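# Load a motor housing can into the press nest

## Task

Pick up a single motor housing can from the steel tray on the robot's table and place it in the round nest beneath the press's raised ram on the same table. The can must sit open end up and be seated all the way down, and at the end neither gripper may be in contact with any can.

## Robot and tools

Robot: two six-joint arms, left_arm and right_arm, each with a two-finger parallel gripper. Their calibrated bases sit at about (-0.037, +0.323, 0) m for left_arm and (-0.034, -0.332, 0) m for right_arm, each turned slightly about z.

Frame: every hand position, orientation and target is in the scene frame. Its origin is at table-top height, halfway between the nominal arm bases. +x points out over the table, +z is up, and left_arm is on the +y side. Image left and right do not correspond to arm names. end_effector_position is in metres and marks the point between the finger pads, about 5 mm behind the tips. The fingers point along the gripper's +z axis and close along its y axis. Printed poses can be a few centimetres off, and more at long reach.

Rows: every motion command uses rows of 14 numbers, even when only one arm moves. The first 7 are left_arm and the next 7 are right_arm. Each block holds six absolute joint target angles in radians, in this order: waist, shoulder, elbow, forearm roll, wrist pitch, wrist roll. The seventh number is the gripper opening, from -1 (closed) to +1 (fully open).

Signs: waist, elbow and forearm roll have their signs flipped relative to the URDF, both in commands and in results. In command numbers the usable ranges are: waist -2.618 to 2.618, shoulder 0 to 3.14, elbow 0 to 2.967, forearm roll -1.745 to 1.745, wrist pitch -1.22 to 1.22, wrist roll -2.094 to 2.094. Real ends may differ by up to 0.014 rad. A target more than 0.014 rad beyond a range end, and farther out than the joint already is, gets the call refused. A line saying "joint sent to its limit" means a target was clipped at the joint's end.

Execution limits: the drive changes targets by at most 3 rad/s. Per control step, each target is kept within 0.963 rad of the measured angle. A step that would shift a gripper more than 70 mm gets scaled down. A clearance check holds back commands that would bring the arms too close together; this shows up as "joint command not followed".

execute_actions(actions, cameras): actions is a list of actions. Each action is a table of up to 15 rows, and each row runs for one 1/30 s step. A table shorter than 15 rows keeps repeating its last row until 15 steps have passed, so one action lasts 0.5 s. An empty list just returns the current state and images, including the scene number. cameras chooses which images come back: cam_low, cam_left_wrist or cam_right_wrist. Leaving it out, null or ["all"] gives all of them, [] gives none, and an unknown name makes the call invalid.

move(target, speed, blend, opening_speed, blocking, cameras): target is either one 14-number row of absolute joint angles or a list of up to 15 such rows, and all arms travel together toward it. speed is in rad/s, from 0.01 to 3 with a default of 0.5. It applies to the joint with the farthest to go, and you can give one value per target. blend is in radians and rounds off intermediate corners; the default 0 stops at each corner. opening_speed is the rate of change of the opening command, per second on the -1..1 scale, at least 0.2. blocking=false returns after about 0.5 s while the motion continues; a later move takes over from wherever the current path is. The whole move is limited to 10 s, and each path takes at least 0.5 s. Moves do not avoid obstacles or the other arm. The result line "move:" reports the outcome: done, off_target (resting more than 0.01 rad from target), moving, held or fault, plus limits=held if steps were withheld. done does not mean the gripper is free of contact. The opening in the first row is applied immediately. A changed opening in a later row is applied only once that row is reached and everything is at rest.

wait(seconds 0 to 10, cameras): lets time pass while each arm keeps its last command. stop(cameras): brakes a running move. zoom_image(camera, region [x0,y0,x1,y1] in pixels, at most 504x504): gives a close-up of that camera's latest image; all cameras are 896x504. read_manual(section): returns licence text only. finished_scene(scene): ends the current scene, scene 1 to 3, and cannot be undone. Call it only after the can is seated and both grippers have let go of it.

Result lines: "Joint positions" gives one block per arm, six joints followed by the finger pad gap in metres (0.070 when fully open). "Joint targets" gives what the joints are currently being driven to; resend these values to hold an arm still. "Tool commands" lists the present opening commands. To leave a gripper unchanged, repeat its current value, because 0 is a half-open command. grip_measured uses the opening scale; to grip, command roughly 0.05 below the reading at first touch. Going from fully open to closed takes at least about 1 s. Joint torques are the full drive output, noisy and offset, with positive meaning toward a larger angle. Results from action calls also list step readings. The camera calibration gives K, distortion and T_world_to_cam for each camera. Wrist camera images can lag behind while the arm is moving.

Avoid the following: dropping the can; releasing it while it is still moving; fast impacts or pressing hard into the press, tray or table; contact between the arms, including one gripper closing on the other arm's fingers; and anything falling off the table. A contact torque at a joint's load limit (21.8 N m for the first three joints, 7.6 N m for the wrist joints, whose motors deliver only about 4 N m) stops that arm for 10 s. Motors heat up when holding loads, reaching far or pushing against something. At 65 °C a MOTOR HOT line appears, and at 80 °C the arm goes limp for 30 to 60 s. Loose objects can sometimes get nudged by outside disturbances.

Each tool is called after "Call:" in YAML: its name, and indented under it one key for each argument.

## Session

Call:
execute_actions:
  actions: []

Scene clock: 0.00 s.
left_arm: end_effector_position=(+0.2389, +0.3959, +0.2630) grip_measured=+1.00 end_effector_quat_wxyz=(+0.568, -0.223, +0.752, -0.250) | right_arm: end_effector_position=(+0.4660, -0.2415, +0.3136) grip_measured=+1.00 end_effector_quat_wxyz=(+0.469, -0.065, +0.857, +0.205)
Joint positions: left_arm=[-0.961 0.979 0.543 1.483 1.097 1.146 0.07] | right_arm=[-0.018 1.71 1.623 -0.717 0.685 -0.507 0.07]
Joint torques (N m): no reading
Motor temperatures (°C): left_arm=[26 30 27 29 31 32] | right_arm=[32 29 28 32 30 29]
Joint targets: left_arm=[-0.961 0.979 0.543 1.483 1.097 1.146] | right_arm=[-0.018 1.710 1.623 -0.717 0.685 -0.507]
Tool commands: left_gripper/opening=+1.0 right_gripper/opening=+1.0
camera_calibration:
cam_left_wrist: T_world_to_cam=[[0.0424578, -0.773528, 0.632339, 0.128365], [-0.757892, -0.43733, -0.484089, 0.480789], [0.650997, -0.458691, -0.604819, 0.305228], [0, 0, 0, 1]] pos_world=[0.160234, 0.449563, 0.336182]
cam_right_wrist: T_world_to_cam=[[0.324239, -0.900355, -0.290222, -0.276449], [-0.884314, -0.179535, -0.430994, 0.50672], [0.335943, 0.396393, -0.854409, 0.33219], [0, 0, 0, 1]] pos_world=[0.426139, -0.289606, 0.421988]

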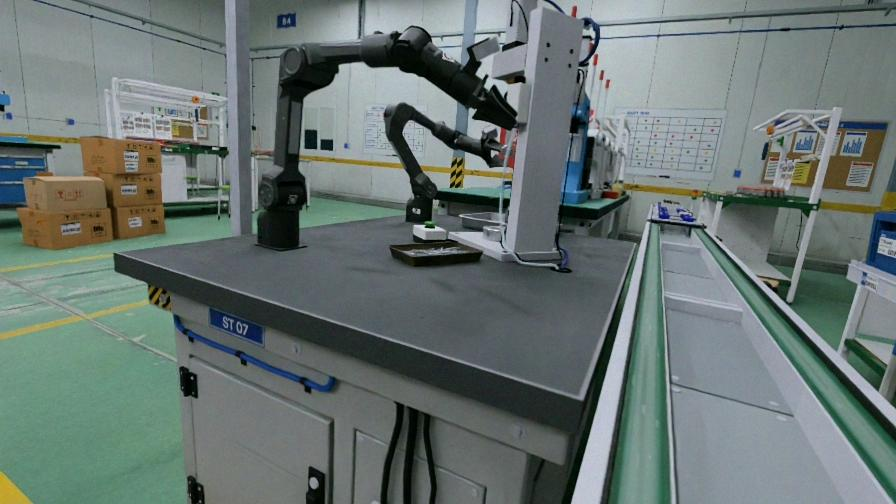

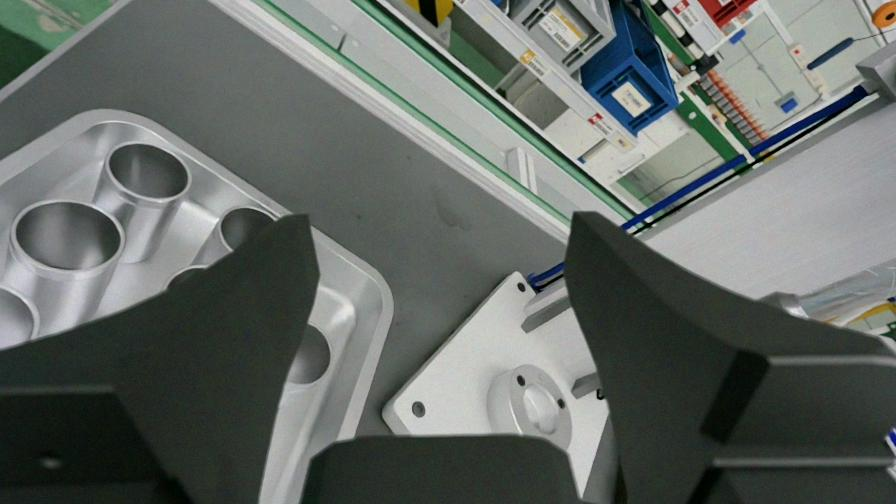

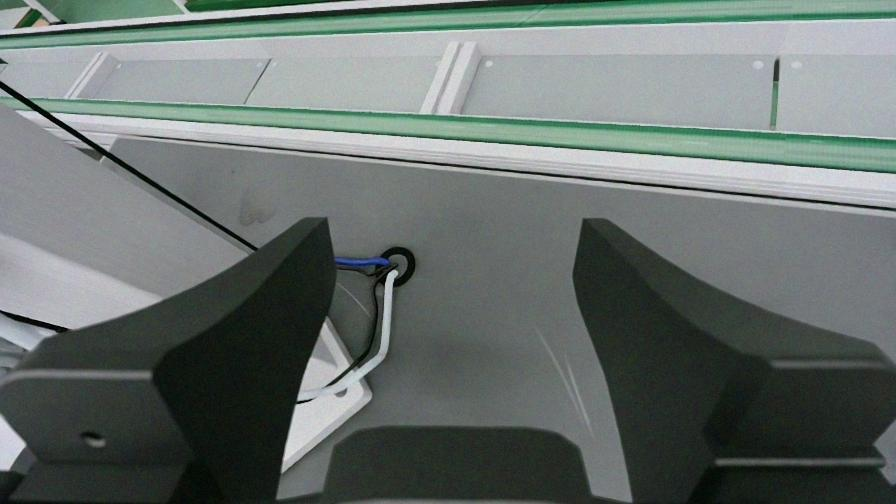

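Call:
move:
  target: [0.03,0.9309,0.9862,0,1.0155,0,1,-0.018,1.71,1.623,-0.717,0.685,-0.507,1]
  speed: 1.0
  cameras: ["cam_left_wrist","cam_low"]

Call:
zoom_image:
  camera: "cam_left_wrist"
  region: [100, 0, 600, 440]

Scene clock: 4.40 s.
left_arm: end_effector_position=(+0.2129, +0.3300, +0.2602) grip_measured=+1.00 end_effector_quat_wxyz=(+0.342, -0.014, +0.940, +0.005) | right_arm: end_effector_position=(+0.4660, -0.2415, +0.3136) grip_measured=+1.00 end_effector_quat_wxyz=(+0.469, -0.065, +0.857, +0.205)
Joint positions: left_arm=[0.031 0.931 0.987 -0.001 1.015 -0.001 0.07] | right_arm=[-0.018 1.71 1.623 -0.717 0.685 -0.507 0.07]
Joint torques (N m): left_arm=[-0.83 -2.26 3.14 0.46 -0.35 0.16] | right_arm=[-0.06 -5.59 3.59 -0.56 -0.69 0.19]
Joint targets: left_arm=[0.030 0.931 0.986 0.000 1.015 0.000] | right_arm=[-0.018 1.710 1.623 -0.717 0.685 -0.507]
move: done
camera_calibration:
cam_left_wrist: T_world_to_cam=[[0.0242113, -0.999672, 0.00840459, 0.321069], [-0.995209, -0.0248981, -0.0945471, 0.243956], [0.0947253, -0.00607522, -0.995485, 0.360981], [0, 0, 0, 1]] pos_world=[0.20082, 0.329231, 0.379718]
Images, in order (width x height): cam_low 896x504, cam_left_wrist 896x504.

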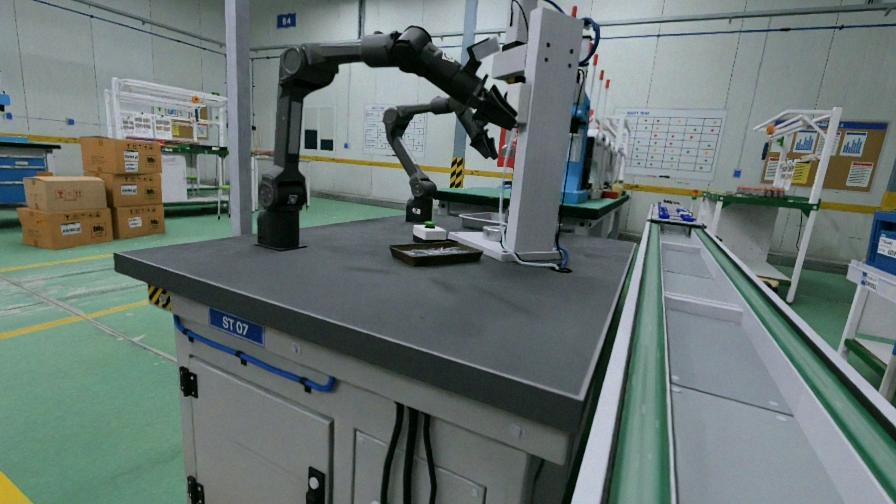

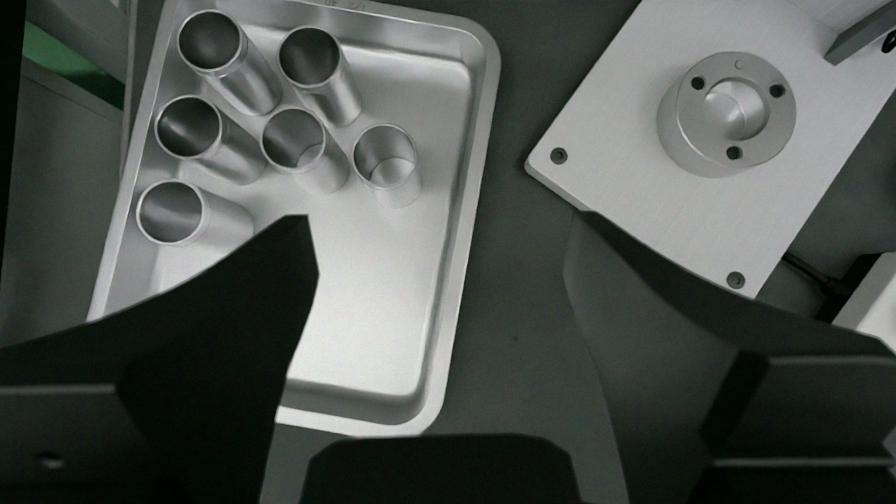

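Scaled by 1.008 from the camera's 896x504 image, which has a finer 1280x720 frame.

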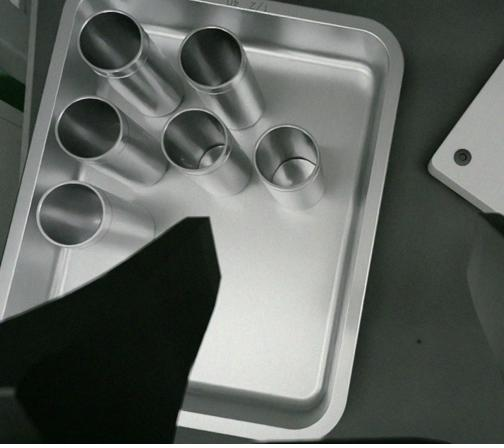

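Call:
move:
  target: [-0.076,1.1591,0.177,0,-0.2839,0,0.58,-0.018,1.71,1.623,-0.717,0.685,-0.507,1]
  speed: 1.0
  cameras: ["cam_left_wrist"]

Scene clock: 11.47 s.
left_arm: end_effector_position=(+0.2384, +0.3601, +0.0879) grip_measured=+0.58 end_effector_quat_wxyz=(+0.461, -0.060, +0.885, +0.031) | right_arm: end_effector_position=(+0.4660, -0.2415, +0.3136) grip_measured=+1.00 end_effector_quat_wxyz=(+0.469, -0.065, +0.857, +0.205)
Joint positions: left_arm=[-0.076 1.159 0.176 -0.001 -0.285 -0.001 0.055] | right_arm=[-0.018 1.71 1.623 -0.717 0.685 -0.507 0.07]
Joint torques (N m): left_arm=[-0.99 -1.86 3.02 0.29 -0.44 0] | right_arm=[-0.14 -5.52 3.95 -0.47 -0.76 0.16]
Joint targets: left_arm=[-0.076 1.159 0.177 0.000 -0.284 0.000] | right_arm=[-0.018 1.710 1.623 -0.717 0.685 -0.507]
move: done
camera_calibration:
cam_left_wrist: T_world_to_cam=[[0.127546, -0.991807, 0.00715708, 0.324557], [-0.929397, -0.122033, -0.348324, 0.295419], [0.346343, 0.0377753, -0.937347, 0.106278], [0, 0, 0, 1]] pos_world=[0.196356, 0.353934, 0.200198]
Images, in order (width x height): cam_left_wrist 896x504.

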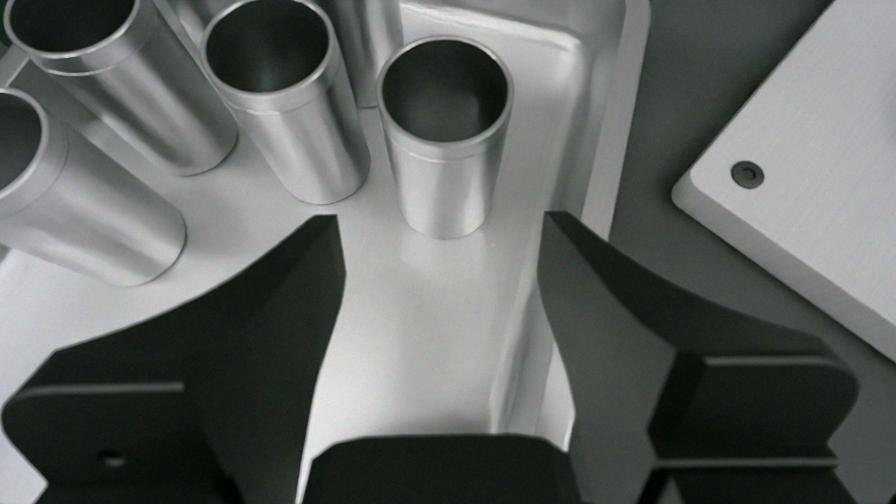

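Call:
move:
  target:
    - [-0.070,1.4006,0.2206,0,-0.4818,0,0.58,-0.018,1.71,1.623,-0.717,0.685,-0.507,1]
    - [-0.070,1.6068,0.2924,0,-0.6162,0,0.58,-0.018,1.71,1.623,-0.717,0.685,-0.507,1]
    - [-0.070,1.6068,0.2924,0,-0.6162,0,0.2,-0.018,1.71,1.623,-0.717,0.685,-0.507,1]
  speed: 0.35
  blend: [0.1,0,0]
  opening_speed: 0.5
  cameras: ["cam_left_wrist"]

Scene clock: 16.87 s.
left_arm: end_effector_position=(+0.2961, +0.3659, +0.0480) grip_measured=+0.29 end_effector_quat_wxyz=(+0.461, -0.057, +0.885, +0.030) | right_arm: end_effector_position=(+0.4660, -0.2415, +0.3136) grip_measured=+1.00 end_effector_quat_wxyz=(+0.469, -0.065, +0.857, +0.205)
Joint positions: left_arm=[-0.07 1.607 0.293 -0.001 -0.616 -0.001 0.045] | right_arm=[-0.018 1.71 1.623 -0.717 0.685 -0.507 0.07]
Joint torques (N m): left_arm=[-0.01 -5.18 1.16 0.15 -0.46 0.06] | right_arm=[-0.18 -5.48 4.44 -0.4 -0.87 0.13]
Joint targets: left_arm=[-0.070 1.607 0.292 0.000 -0.616 0.000] | right_arm=[-0.018 1.710 1.623 -0.717 0.685 -0.507]
move: done
camera_calibration:
cam_left_wrist: T_world_to_cam=[[0.121762, -0.992532, 0.00731973, 0.325362], [-0.929829, -0.116644, -0.349017, 0.333999], [0.347264, 0.035691, -0.937088, 0.0492038], [0, 0, 0, 1]] pos_world=[0.253859, 0.360135, 0.160298]
Images, in order (width x height): cam_left_wrist 896x504.

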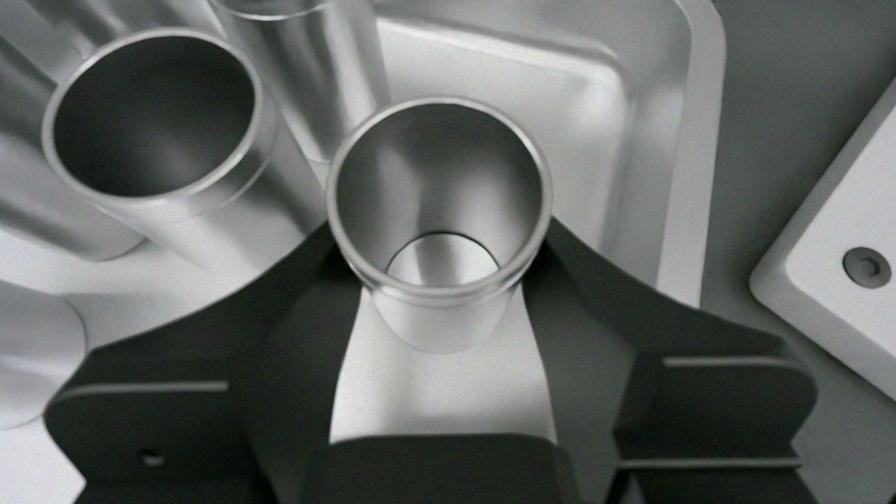

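Call:
move:
  target:
    - [-0.07,1.5112,0.3204,0,-0.4926,0,0.2,-0.018,1.71,1.623,-0.717,0.685,-0.507,1]
    - [-0.07,1.3996,0.3656,0,-0.3358,0,0.2,-0.018,1.71,1.623,-0.717,0.685,-0.507,1]
    - [-0.05,1.2568,0.4617,0,-0.0969,0,0.2,-0.018,1.71,1.623,-0.717,0.685,-0.507,1]
    - [0.574,1.1575,0.3595,0,-0.0998,0,0.2,-0.018,1.71,1.623,-0.717,0.685,-0.507,1]
  speed: [0.2,0.3,0.4,0.7]
  blend: [0.03,0.03,0.05,0]
  cameras: ["cam_left_wrist"]

Call:
zoom_image:
  camera: "cam_left_wrist"
  region: [330, 0, 570, 180]

Scene clock: 24.53 s.
left_arm: end_effector_position=(+0.2310, +0.1707, +0.1228) grip_measured=+0.29 end_effector_quat_wxyz=(+0.446, +0.226, +0.858, -0.118) | right_arm: end_effector_position=(+0.4660, -0.2415, +0.3136) grip_measured=+1.00 end_effector_quat_wxyz=(+0.469, -0.065, +0.857, +0.205)
Joint positions: left_arm=[0.575 1.158 0.36 -0.001 -0.1 -0.001 0.045] | right_arm=[-0.018 1.71 1.623 -0.717 0.685 -0.507 0.07]
Joint torques (N m): left_arm=[-1.11 -3.53 3.42 0.21 -0.74 0.14] | right_arm=[-0.26 -5.38 5.14 -0.29 -1 0.1]
Joint targets: left_arm=[0.574 1.157 0.359 0.000 -0.100 0.000] | right_arm=[-0.018 1.710 1.623 -0.717 0.685 -0.507]
move: done
camera_calibration:
cam_left_wrist: T_world_to_cam=[[-0.499731, -0.866153, 0.00699022, 0.260915], [-0.813219, 0.466381, -0.348084, 0.150215], [0.298234, -0.179633, -0.937437, 0.196957], [0, 0, 0, 1]] pos_world=[0.193806, 0.191315, 0.235098]
Images, in order (width x height): cam_left_wrist 896x504.

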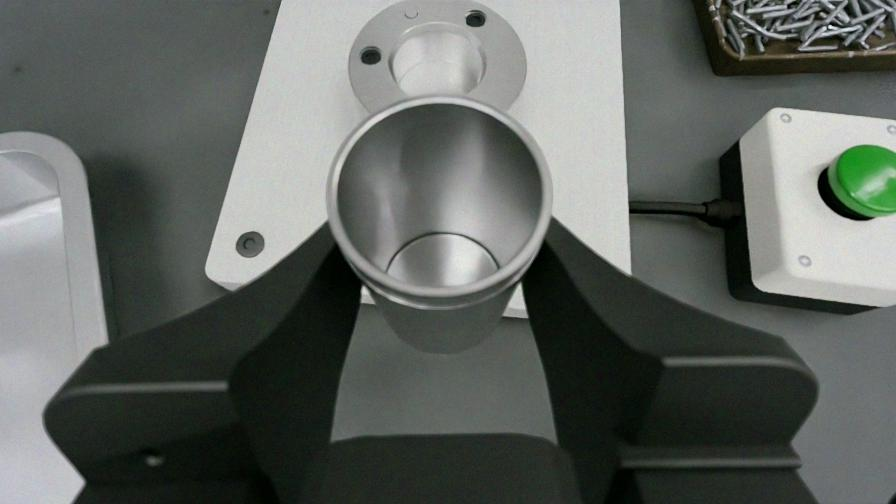

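Scaled by 2.100 from the camera's 896x504 image, which has a finer 1280x720 frame.

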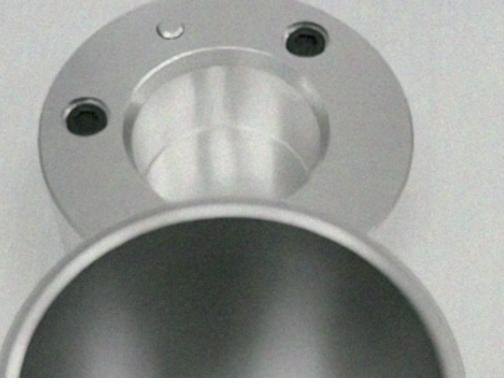

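Call:
move:
  target: [0.573,1.6765,0.7573,0,-0.2210,0,0.2,-0.018,1.71,1.623,-0.717,0.685,-0.507,1]
  speed: 0.35
  cameras: ["cam_left_wrist","cam_low"]

Call:
zoom_image:
  camera: "cam_left_wrist"
  region: [360, 310, 510, 390]

Call:
zoom_image:
  camera: "cam_low"
  region: [450, 180, 520, 260]

Scene clock: 31.50 s.
left_arm: end_effector_position=(+0.3422, +0.1085, +0.1015) grip_measured=+0.29 end_effector_quat_wxyz=(+0.446, +0.226, +0.858, -0.117) | right_arm: end_effector_position=(+0.4660, -0.2415, +0.3136) grip_measured=+1.00 end_effector_quat_wxyz=(+0.469, -0.065, +0.857, +0.205)
Joint positions: left_arm=[0.574 1.679 0.759 -0.001 -0.221 -0.001 0.045] | right_arm=[-0.018 1.71 1.623 -0.717 0.685 -0.507 0.07]
Joint torques (N m): left_arm=[-1.1 -7.22 2.67 0.24 -0.61 0.17] | right_arm=[-0.28 -5.34 5.07 -0.33 -1.08 0.08]
Joint targets: left_arm=[0.573 1.677 0.757 0.000 -0.221 0.000] | right_arm=[-0.018 1.710 1.623 -0.717 0.685 -0.507]
move: done
camera_calibration:
cam_left_wrist: T_world_to_cam=[[-0.498233, -0.867014, 0.0071206, 0.262299], [-0.814096, 0.464966, -0.347929, 0.262703], [0.298348, -0.179146, -0.937494, 0.132549], [0, 0, 0, 1]] pos_world=[0.305005, 0.129015, 0.213798]
Images, in order (width x height): cam_low 896x504, cam_left_wrist 896x504.

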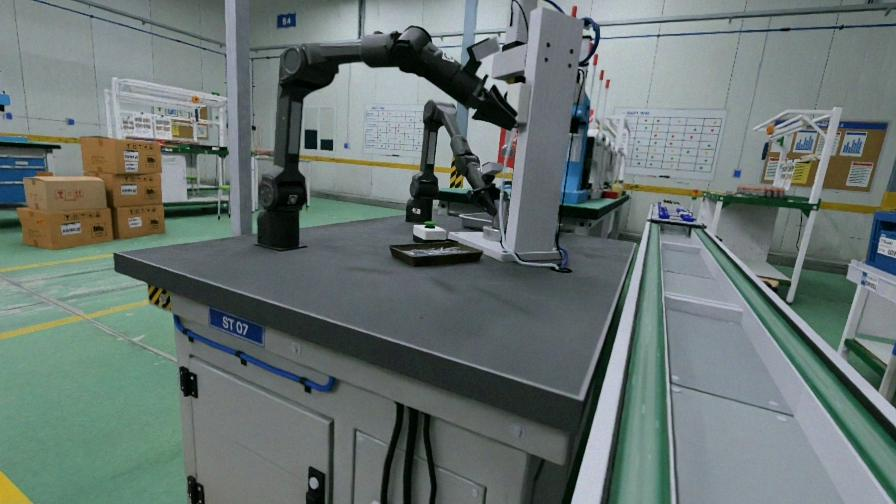

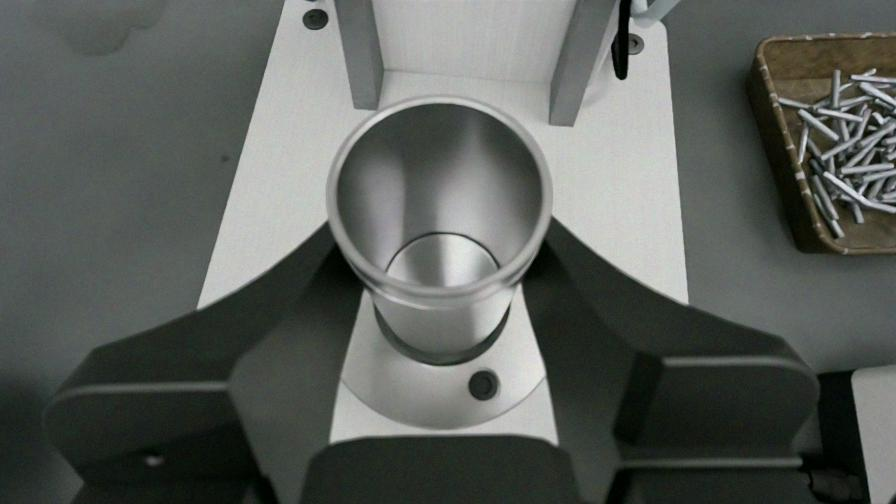

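Scaled by 3.360 from the camera's 896x504 image, which has a finer 1280x720 frame.

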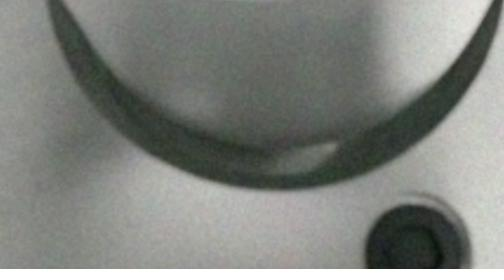

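Scaled by 6.300 from the camera's 896x504 image, which has a finer 1280x720 frame.

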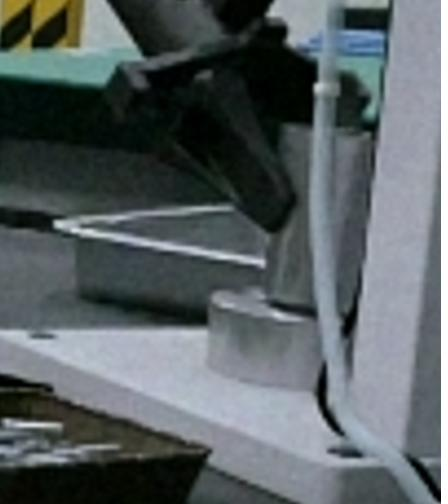

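Call:
move:
  target: [0.573,1.7021,0.7378,0,-0.2661,0,0.2,-0.018,1.71,1.623,-0.717,0.685,-0.507,1]
  speed: 0.1
  cameras: ["cam_left_wrist"]

Call:
zoom_image:
  camera: "cam_left_wrist"
  region: [360, 310, 510, 390]

Scene clock: 35.20 s.
left_arm: end_effector_position=(+0.3411, +0.1091, +0.0919) grip_measured=+0.29 end_effector_quat_wxyz=(+0.447, +0.226, +0.858, -0.117) | right_arm: end_effector_position=(+0.4660, -0.2415, +0.3136) grip_measured=+1.00 end_effector_quat_wxyz=(+0.469, -0.065, +0.857, +0.205)
Joint positions: left_arm=[0.574 1.702 0.738 -0.001 -0.266 -0.001 0.045] | right_arm=[-0.018 1.71 1.623 -0.717 0.685 -0.507 0.07]
Joint torques (N m): left_arm=[-0.92 -5.8 3.02 0.26 -0.64 0.15] | right_arm=[-0.31 -5.25 4.91 -0.36 -1.04 0.09]
Joint targets: left_arm=[0.573 1.702 0.738 0.000 -0.266 0.000] | right_arm=[-0.018 1.710 1.623 -0.717 0.685 -0.507]
move: done
camera_calibration:
cam_left_wrist: T_world_to_cam=[[-0.498274, -0.866991, 0.00704987, 0.2624], [-0.81378, 0.464857, -0.348812, 0.258196], [0.29914, -0.179541, -0.937166, 0.123869], [0, 0, 0, 1]] pos_world=[0.303808, 0.129713, 0.204298]
Images, in order (width x height): cam_left_wrist 896x504.

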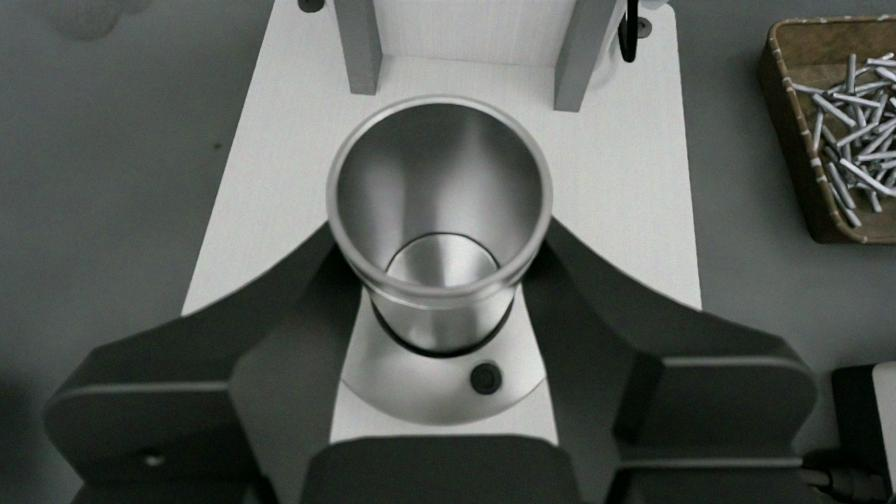

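Scaled by 3.360 from the camera's 896x504 image, which has a finer 1280x720 frame.

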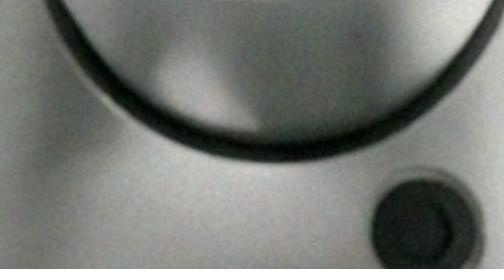

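Call:
move:
  target:
    - [0.573,1.7385,0.7216,0,-0.3187,0,0.2,-0.018,1.71,1.623,-0.717,0.685,-0.507,1]
    - [0.573,1.7571,0.7137,0,-0.3452,0,0.2,-0.018,1.71,1.623,-0.717,0.685,-0.507,1]
  speed: 0.06
  cameras: ["cam_left_wrist"]

Call:
zoom_image:
  camera: "cam_left_wrist"
  region: [360, 310, 510, 390]

Scene clock: 39.13 s.
left_arm: end_effector_position=(+0.3416, +0.1088, +0.0753) grip_measured=+0.29 end_effector_quat_wxyz=(+0.448, +0.225, +0.857, -0.118) | right_arm: end_effector_position=(+0.4660, -0.2415, +0.3136) grip_measured=+1.00 end_effector_quat_wxyz=(+0.469, -0.065, +0.857, +0.205)
Joint positions: left_arm=[0.574 1.754 0.713 -0.001 -0.347 -0.001 0.045] | right_arm=[-0.018 1.71 1.623 -0.717 0.685 -0.507 0.07]
Joint torques (N m): left_arm=[-0.09 -3.26 2.92 0.28 -0.45 0.11] | right_arm=[-0.32 -5.26 4.79 -0.39 -1.03 0.1]
Joint targets: left_arm=[0.573 1.757 0.714 0.000 -0.345 0.000] | right_arm=[-0.018 1.710 1.623 -0.717 0.685 -0.507]
move: done
camera_calibration:
cam_left_wrist: T_world_to_cam=[[-0.498354, -0.866944, 0.00714824, 0.262481], [-0.812657, 0.464243, -0.352231, 0.252816], [0.302046, -0.181345, -0.935886, 0.10709], [0, 0, 0, 1]] pos_world=[0.303915, 0.129609, 0.187398]
Images, in order (width x height): cam_left_wrist 896x504.

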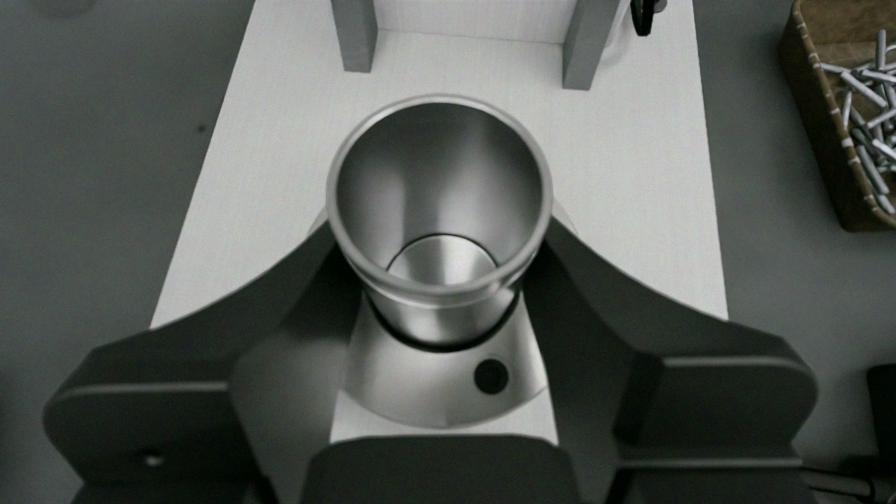

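Scaled by 3.360 from the camera's 896x504 image, which has a finer 1280x720 frame.

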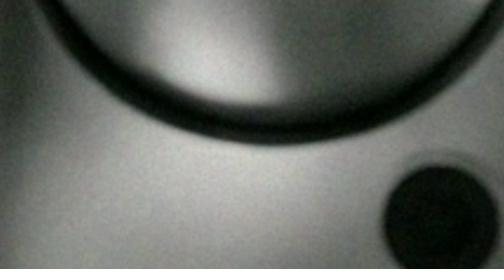

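Call:
move:
  target:
    - [0.573,1.7535,0.7135,0,-0.345,0,0.2,-0.018,1.71,1.623,-0.717,0.685,-0.507,1]
    - [0.573,1.7535,0.7135,0,-0.345,0,0.58,-0.018,1.71,1.623,-0.717,0.685,-0.507,1]
    - [0.573,1.3829,0.5402,0,-0.1445,0,0.58,-0.018,1.71,1.623,-0.717,0.685,-0.507,1]
    - [0.573,1.1575,0.3595,0,-0.0998,0,0.58,-0.018,1.71,1.623,-0.717,0.685,-0.507,1]
  speed: [0.05,0.2,0.25,0.5]
  blend: [0,0,0.05,0]
  opening_speed: 0.4
  cameras: ["cam_left_wrist","cam_low"]

Call:
zoom_image:
  camera: "cam_left_wrist"
  region: [330, 0, 570, 180]

Call:
zoom_image:
  camera: "cam_low"
  region: [450, 180, 520, 260]

Scene clock: 48.23 s.
left_arm: end_effector_position=(+0.2311, +0.1716, +0.1230) grip_measured=+0.58 end_effector_quat_wxyz=(+0.447, +0.225, +0.858, -0.117) | right_arm: end_effector_position=(+0.4660, -0.2415, +0.3136) grip_measured=+1.00 end_effector_quat_wxyz=(+0.469, -0.065, +0.857, +0.205)
Joint positions: left_arm=[0.573 1.155 0.358 -0.001 -0.099 -0.001 0.055] | right_arm=[-0.018 1.71 1.623 -0.717 0.685 -0.507 0.07]
Joint torques (N m): left_arm=[0.17 -1.84 3.54 0.39 -0.55 -0.02] | right_arm=[-0.48 -5.12 4.41 -0.45 -0.98 0.11]
Joint targets: left_arm=[0.573 1.157 0.360 0.000 -0.100 0.000] | right_arm=[-0.018 1.710 1.623 -0.717 0.685 -0.507]
move: done
camera_calibration:
cam_left_wrist: T_world_to_cam=[[-0.4973, -0.867551, 0.00698177, 0.261493], [-0.814227, 0.463924, -0.349011, 0.150753], [0.299546, -0.179248, -0.937093, 0.196895], [0, 0, 0, 1]] pos_world=[0.193808, 0.192213, 0.235298]
Images, in order (width x height): cam_low 896x504, cam_left_wrist 896x504.

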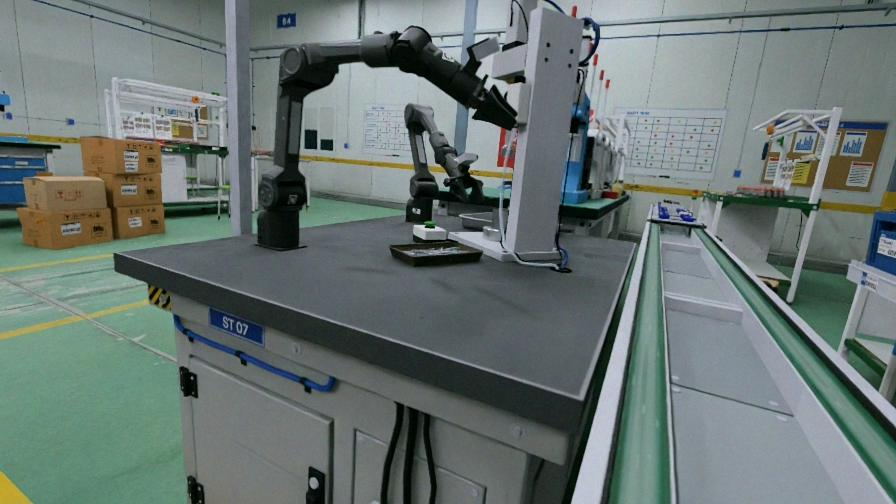

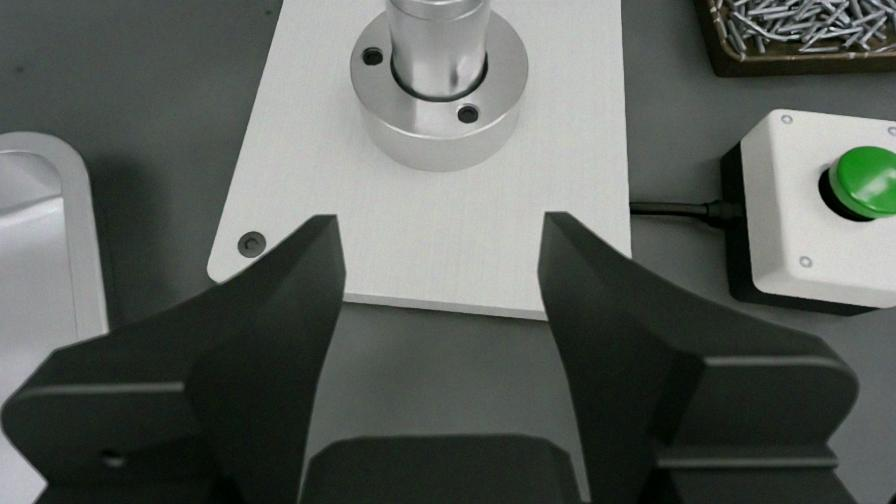

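Scaled by 2.100 from the camera's 896x504 image, which has a finer 1280x720 frame.

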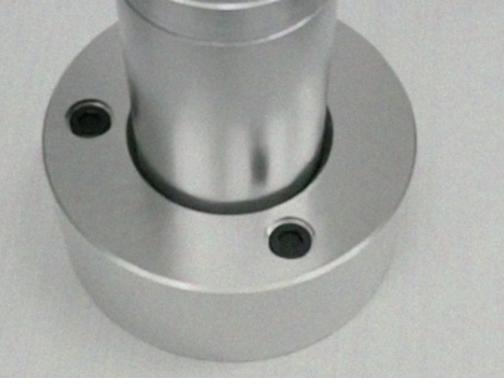

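Scaled by 6.300 from the camera's 896x504 image, which has a finer 1280x720 frame.

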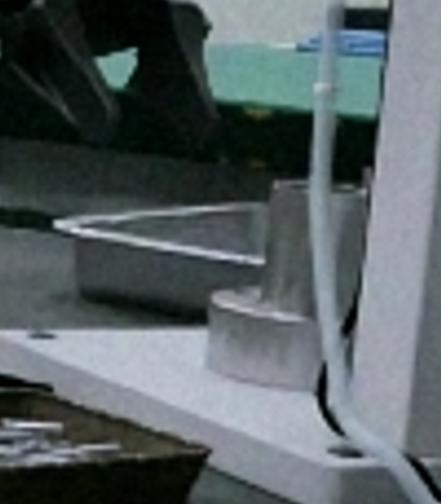

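Call:
finished_scene:
  scene: 3

The scene is finished: the task was done.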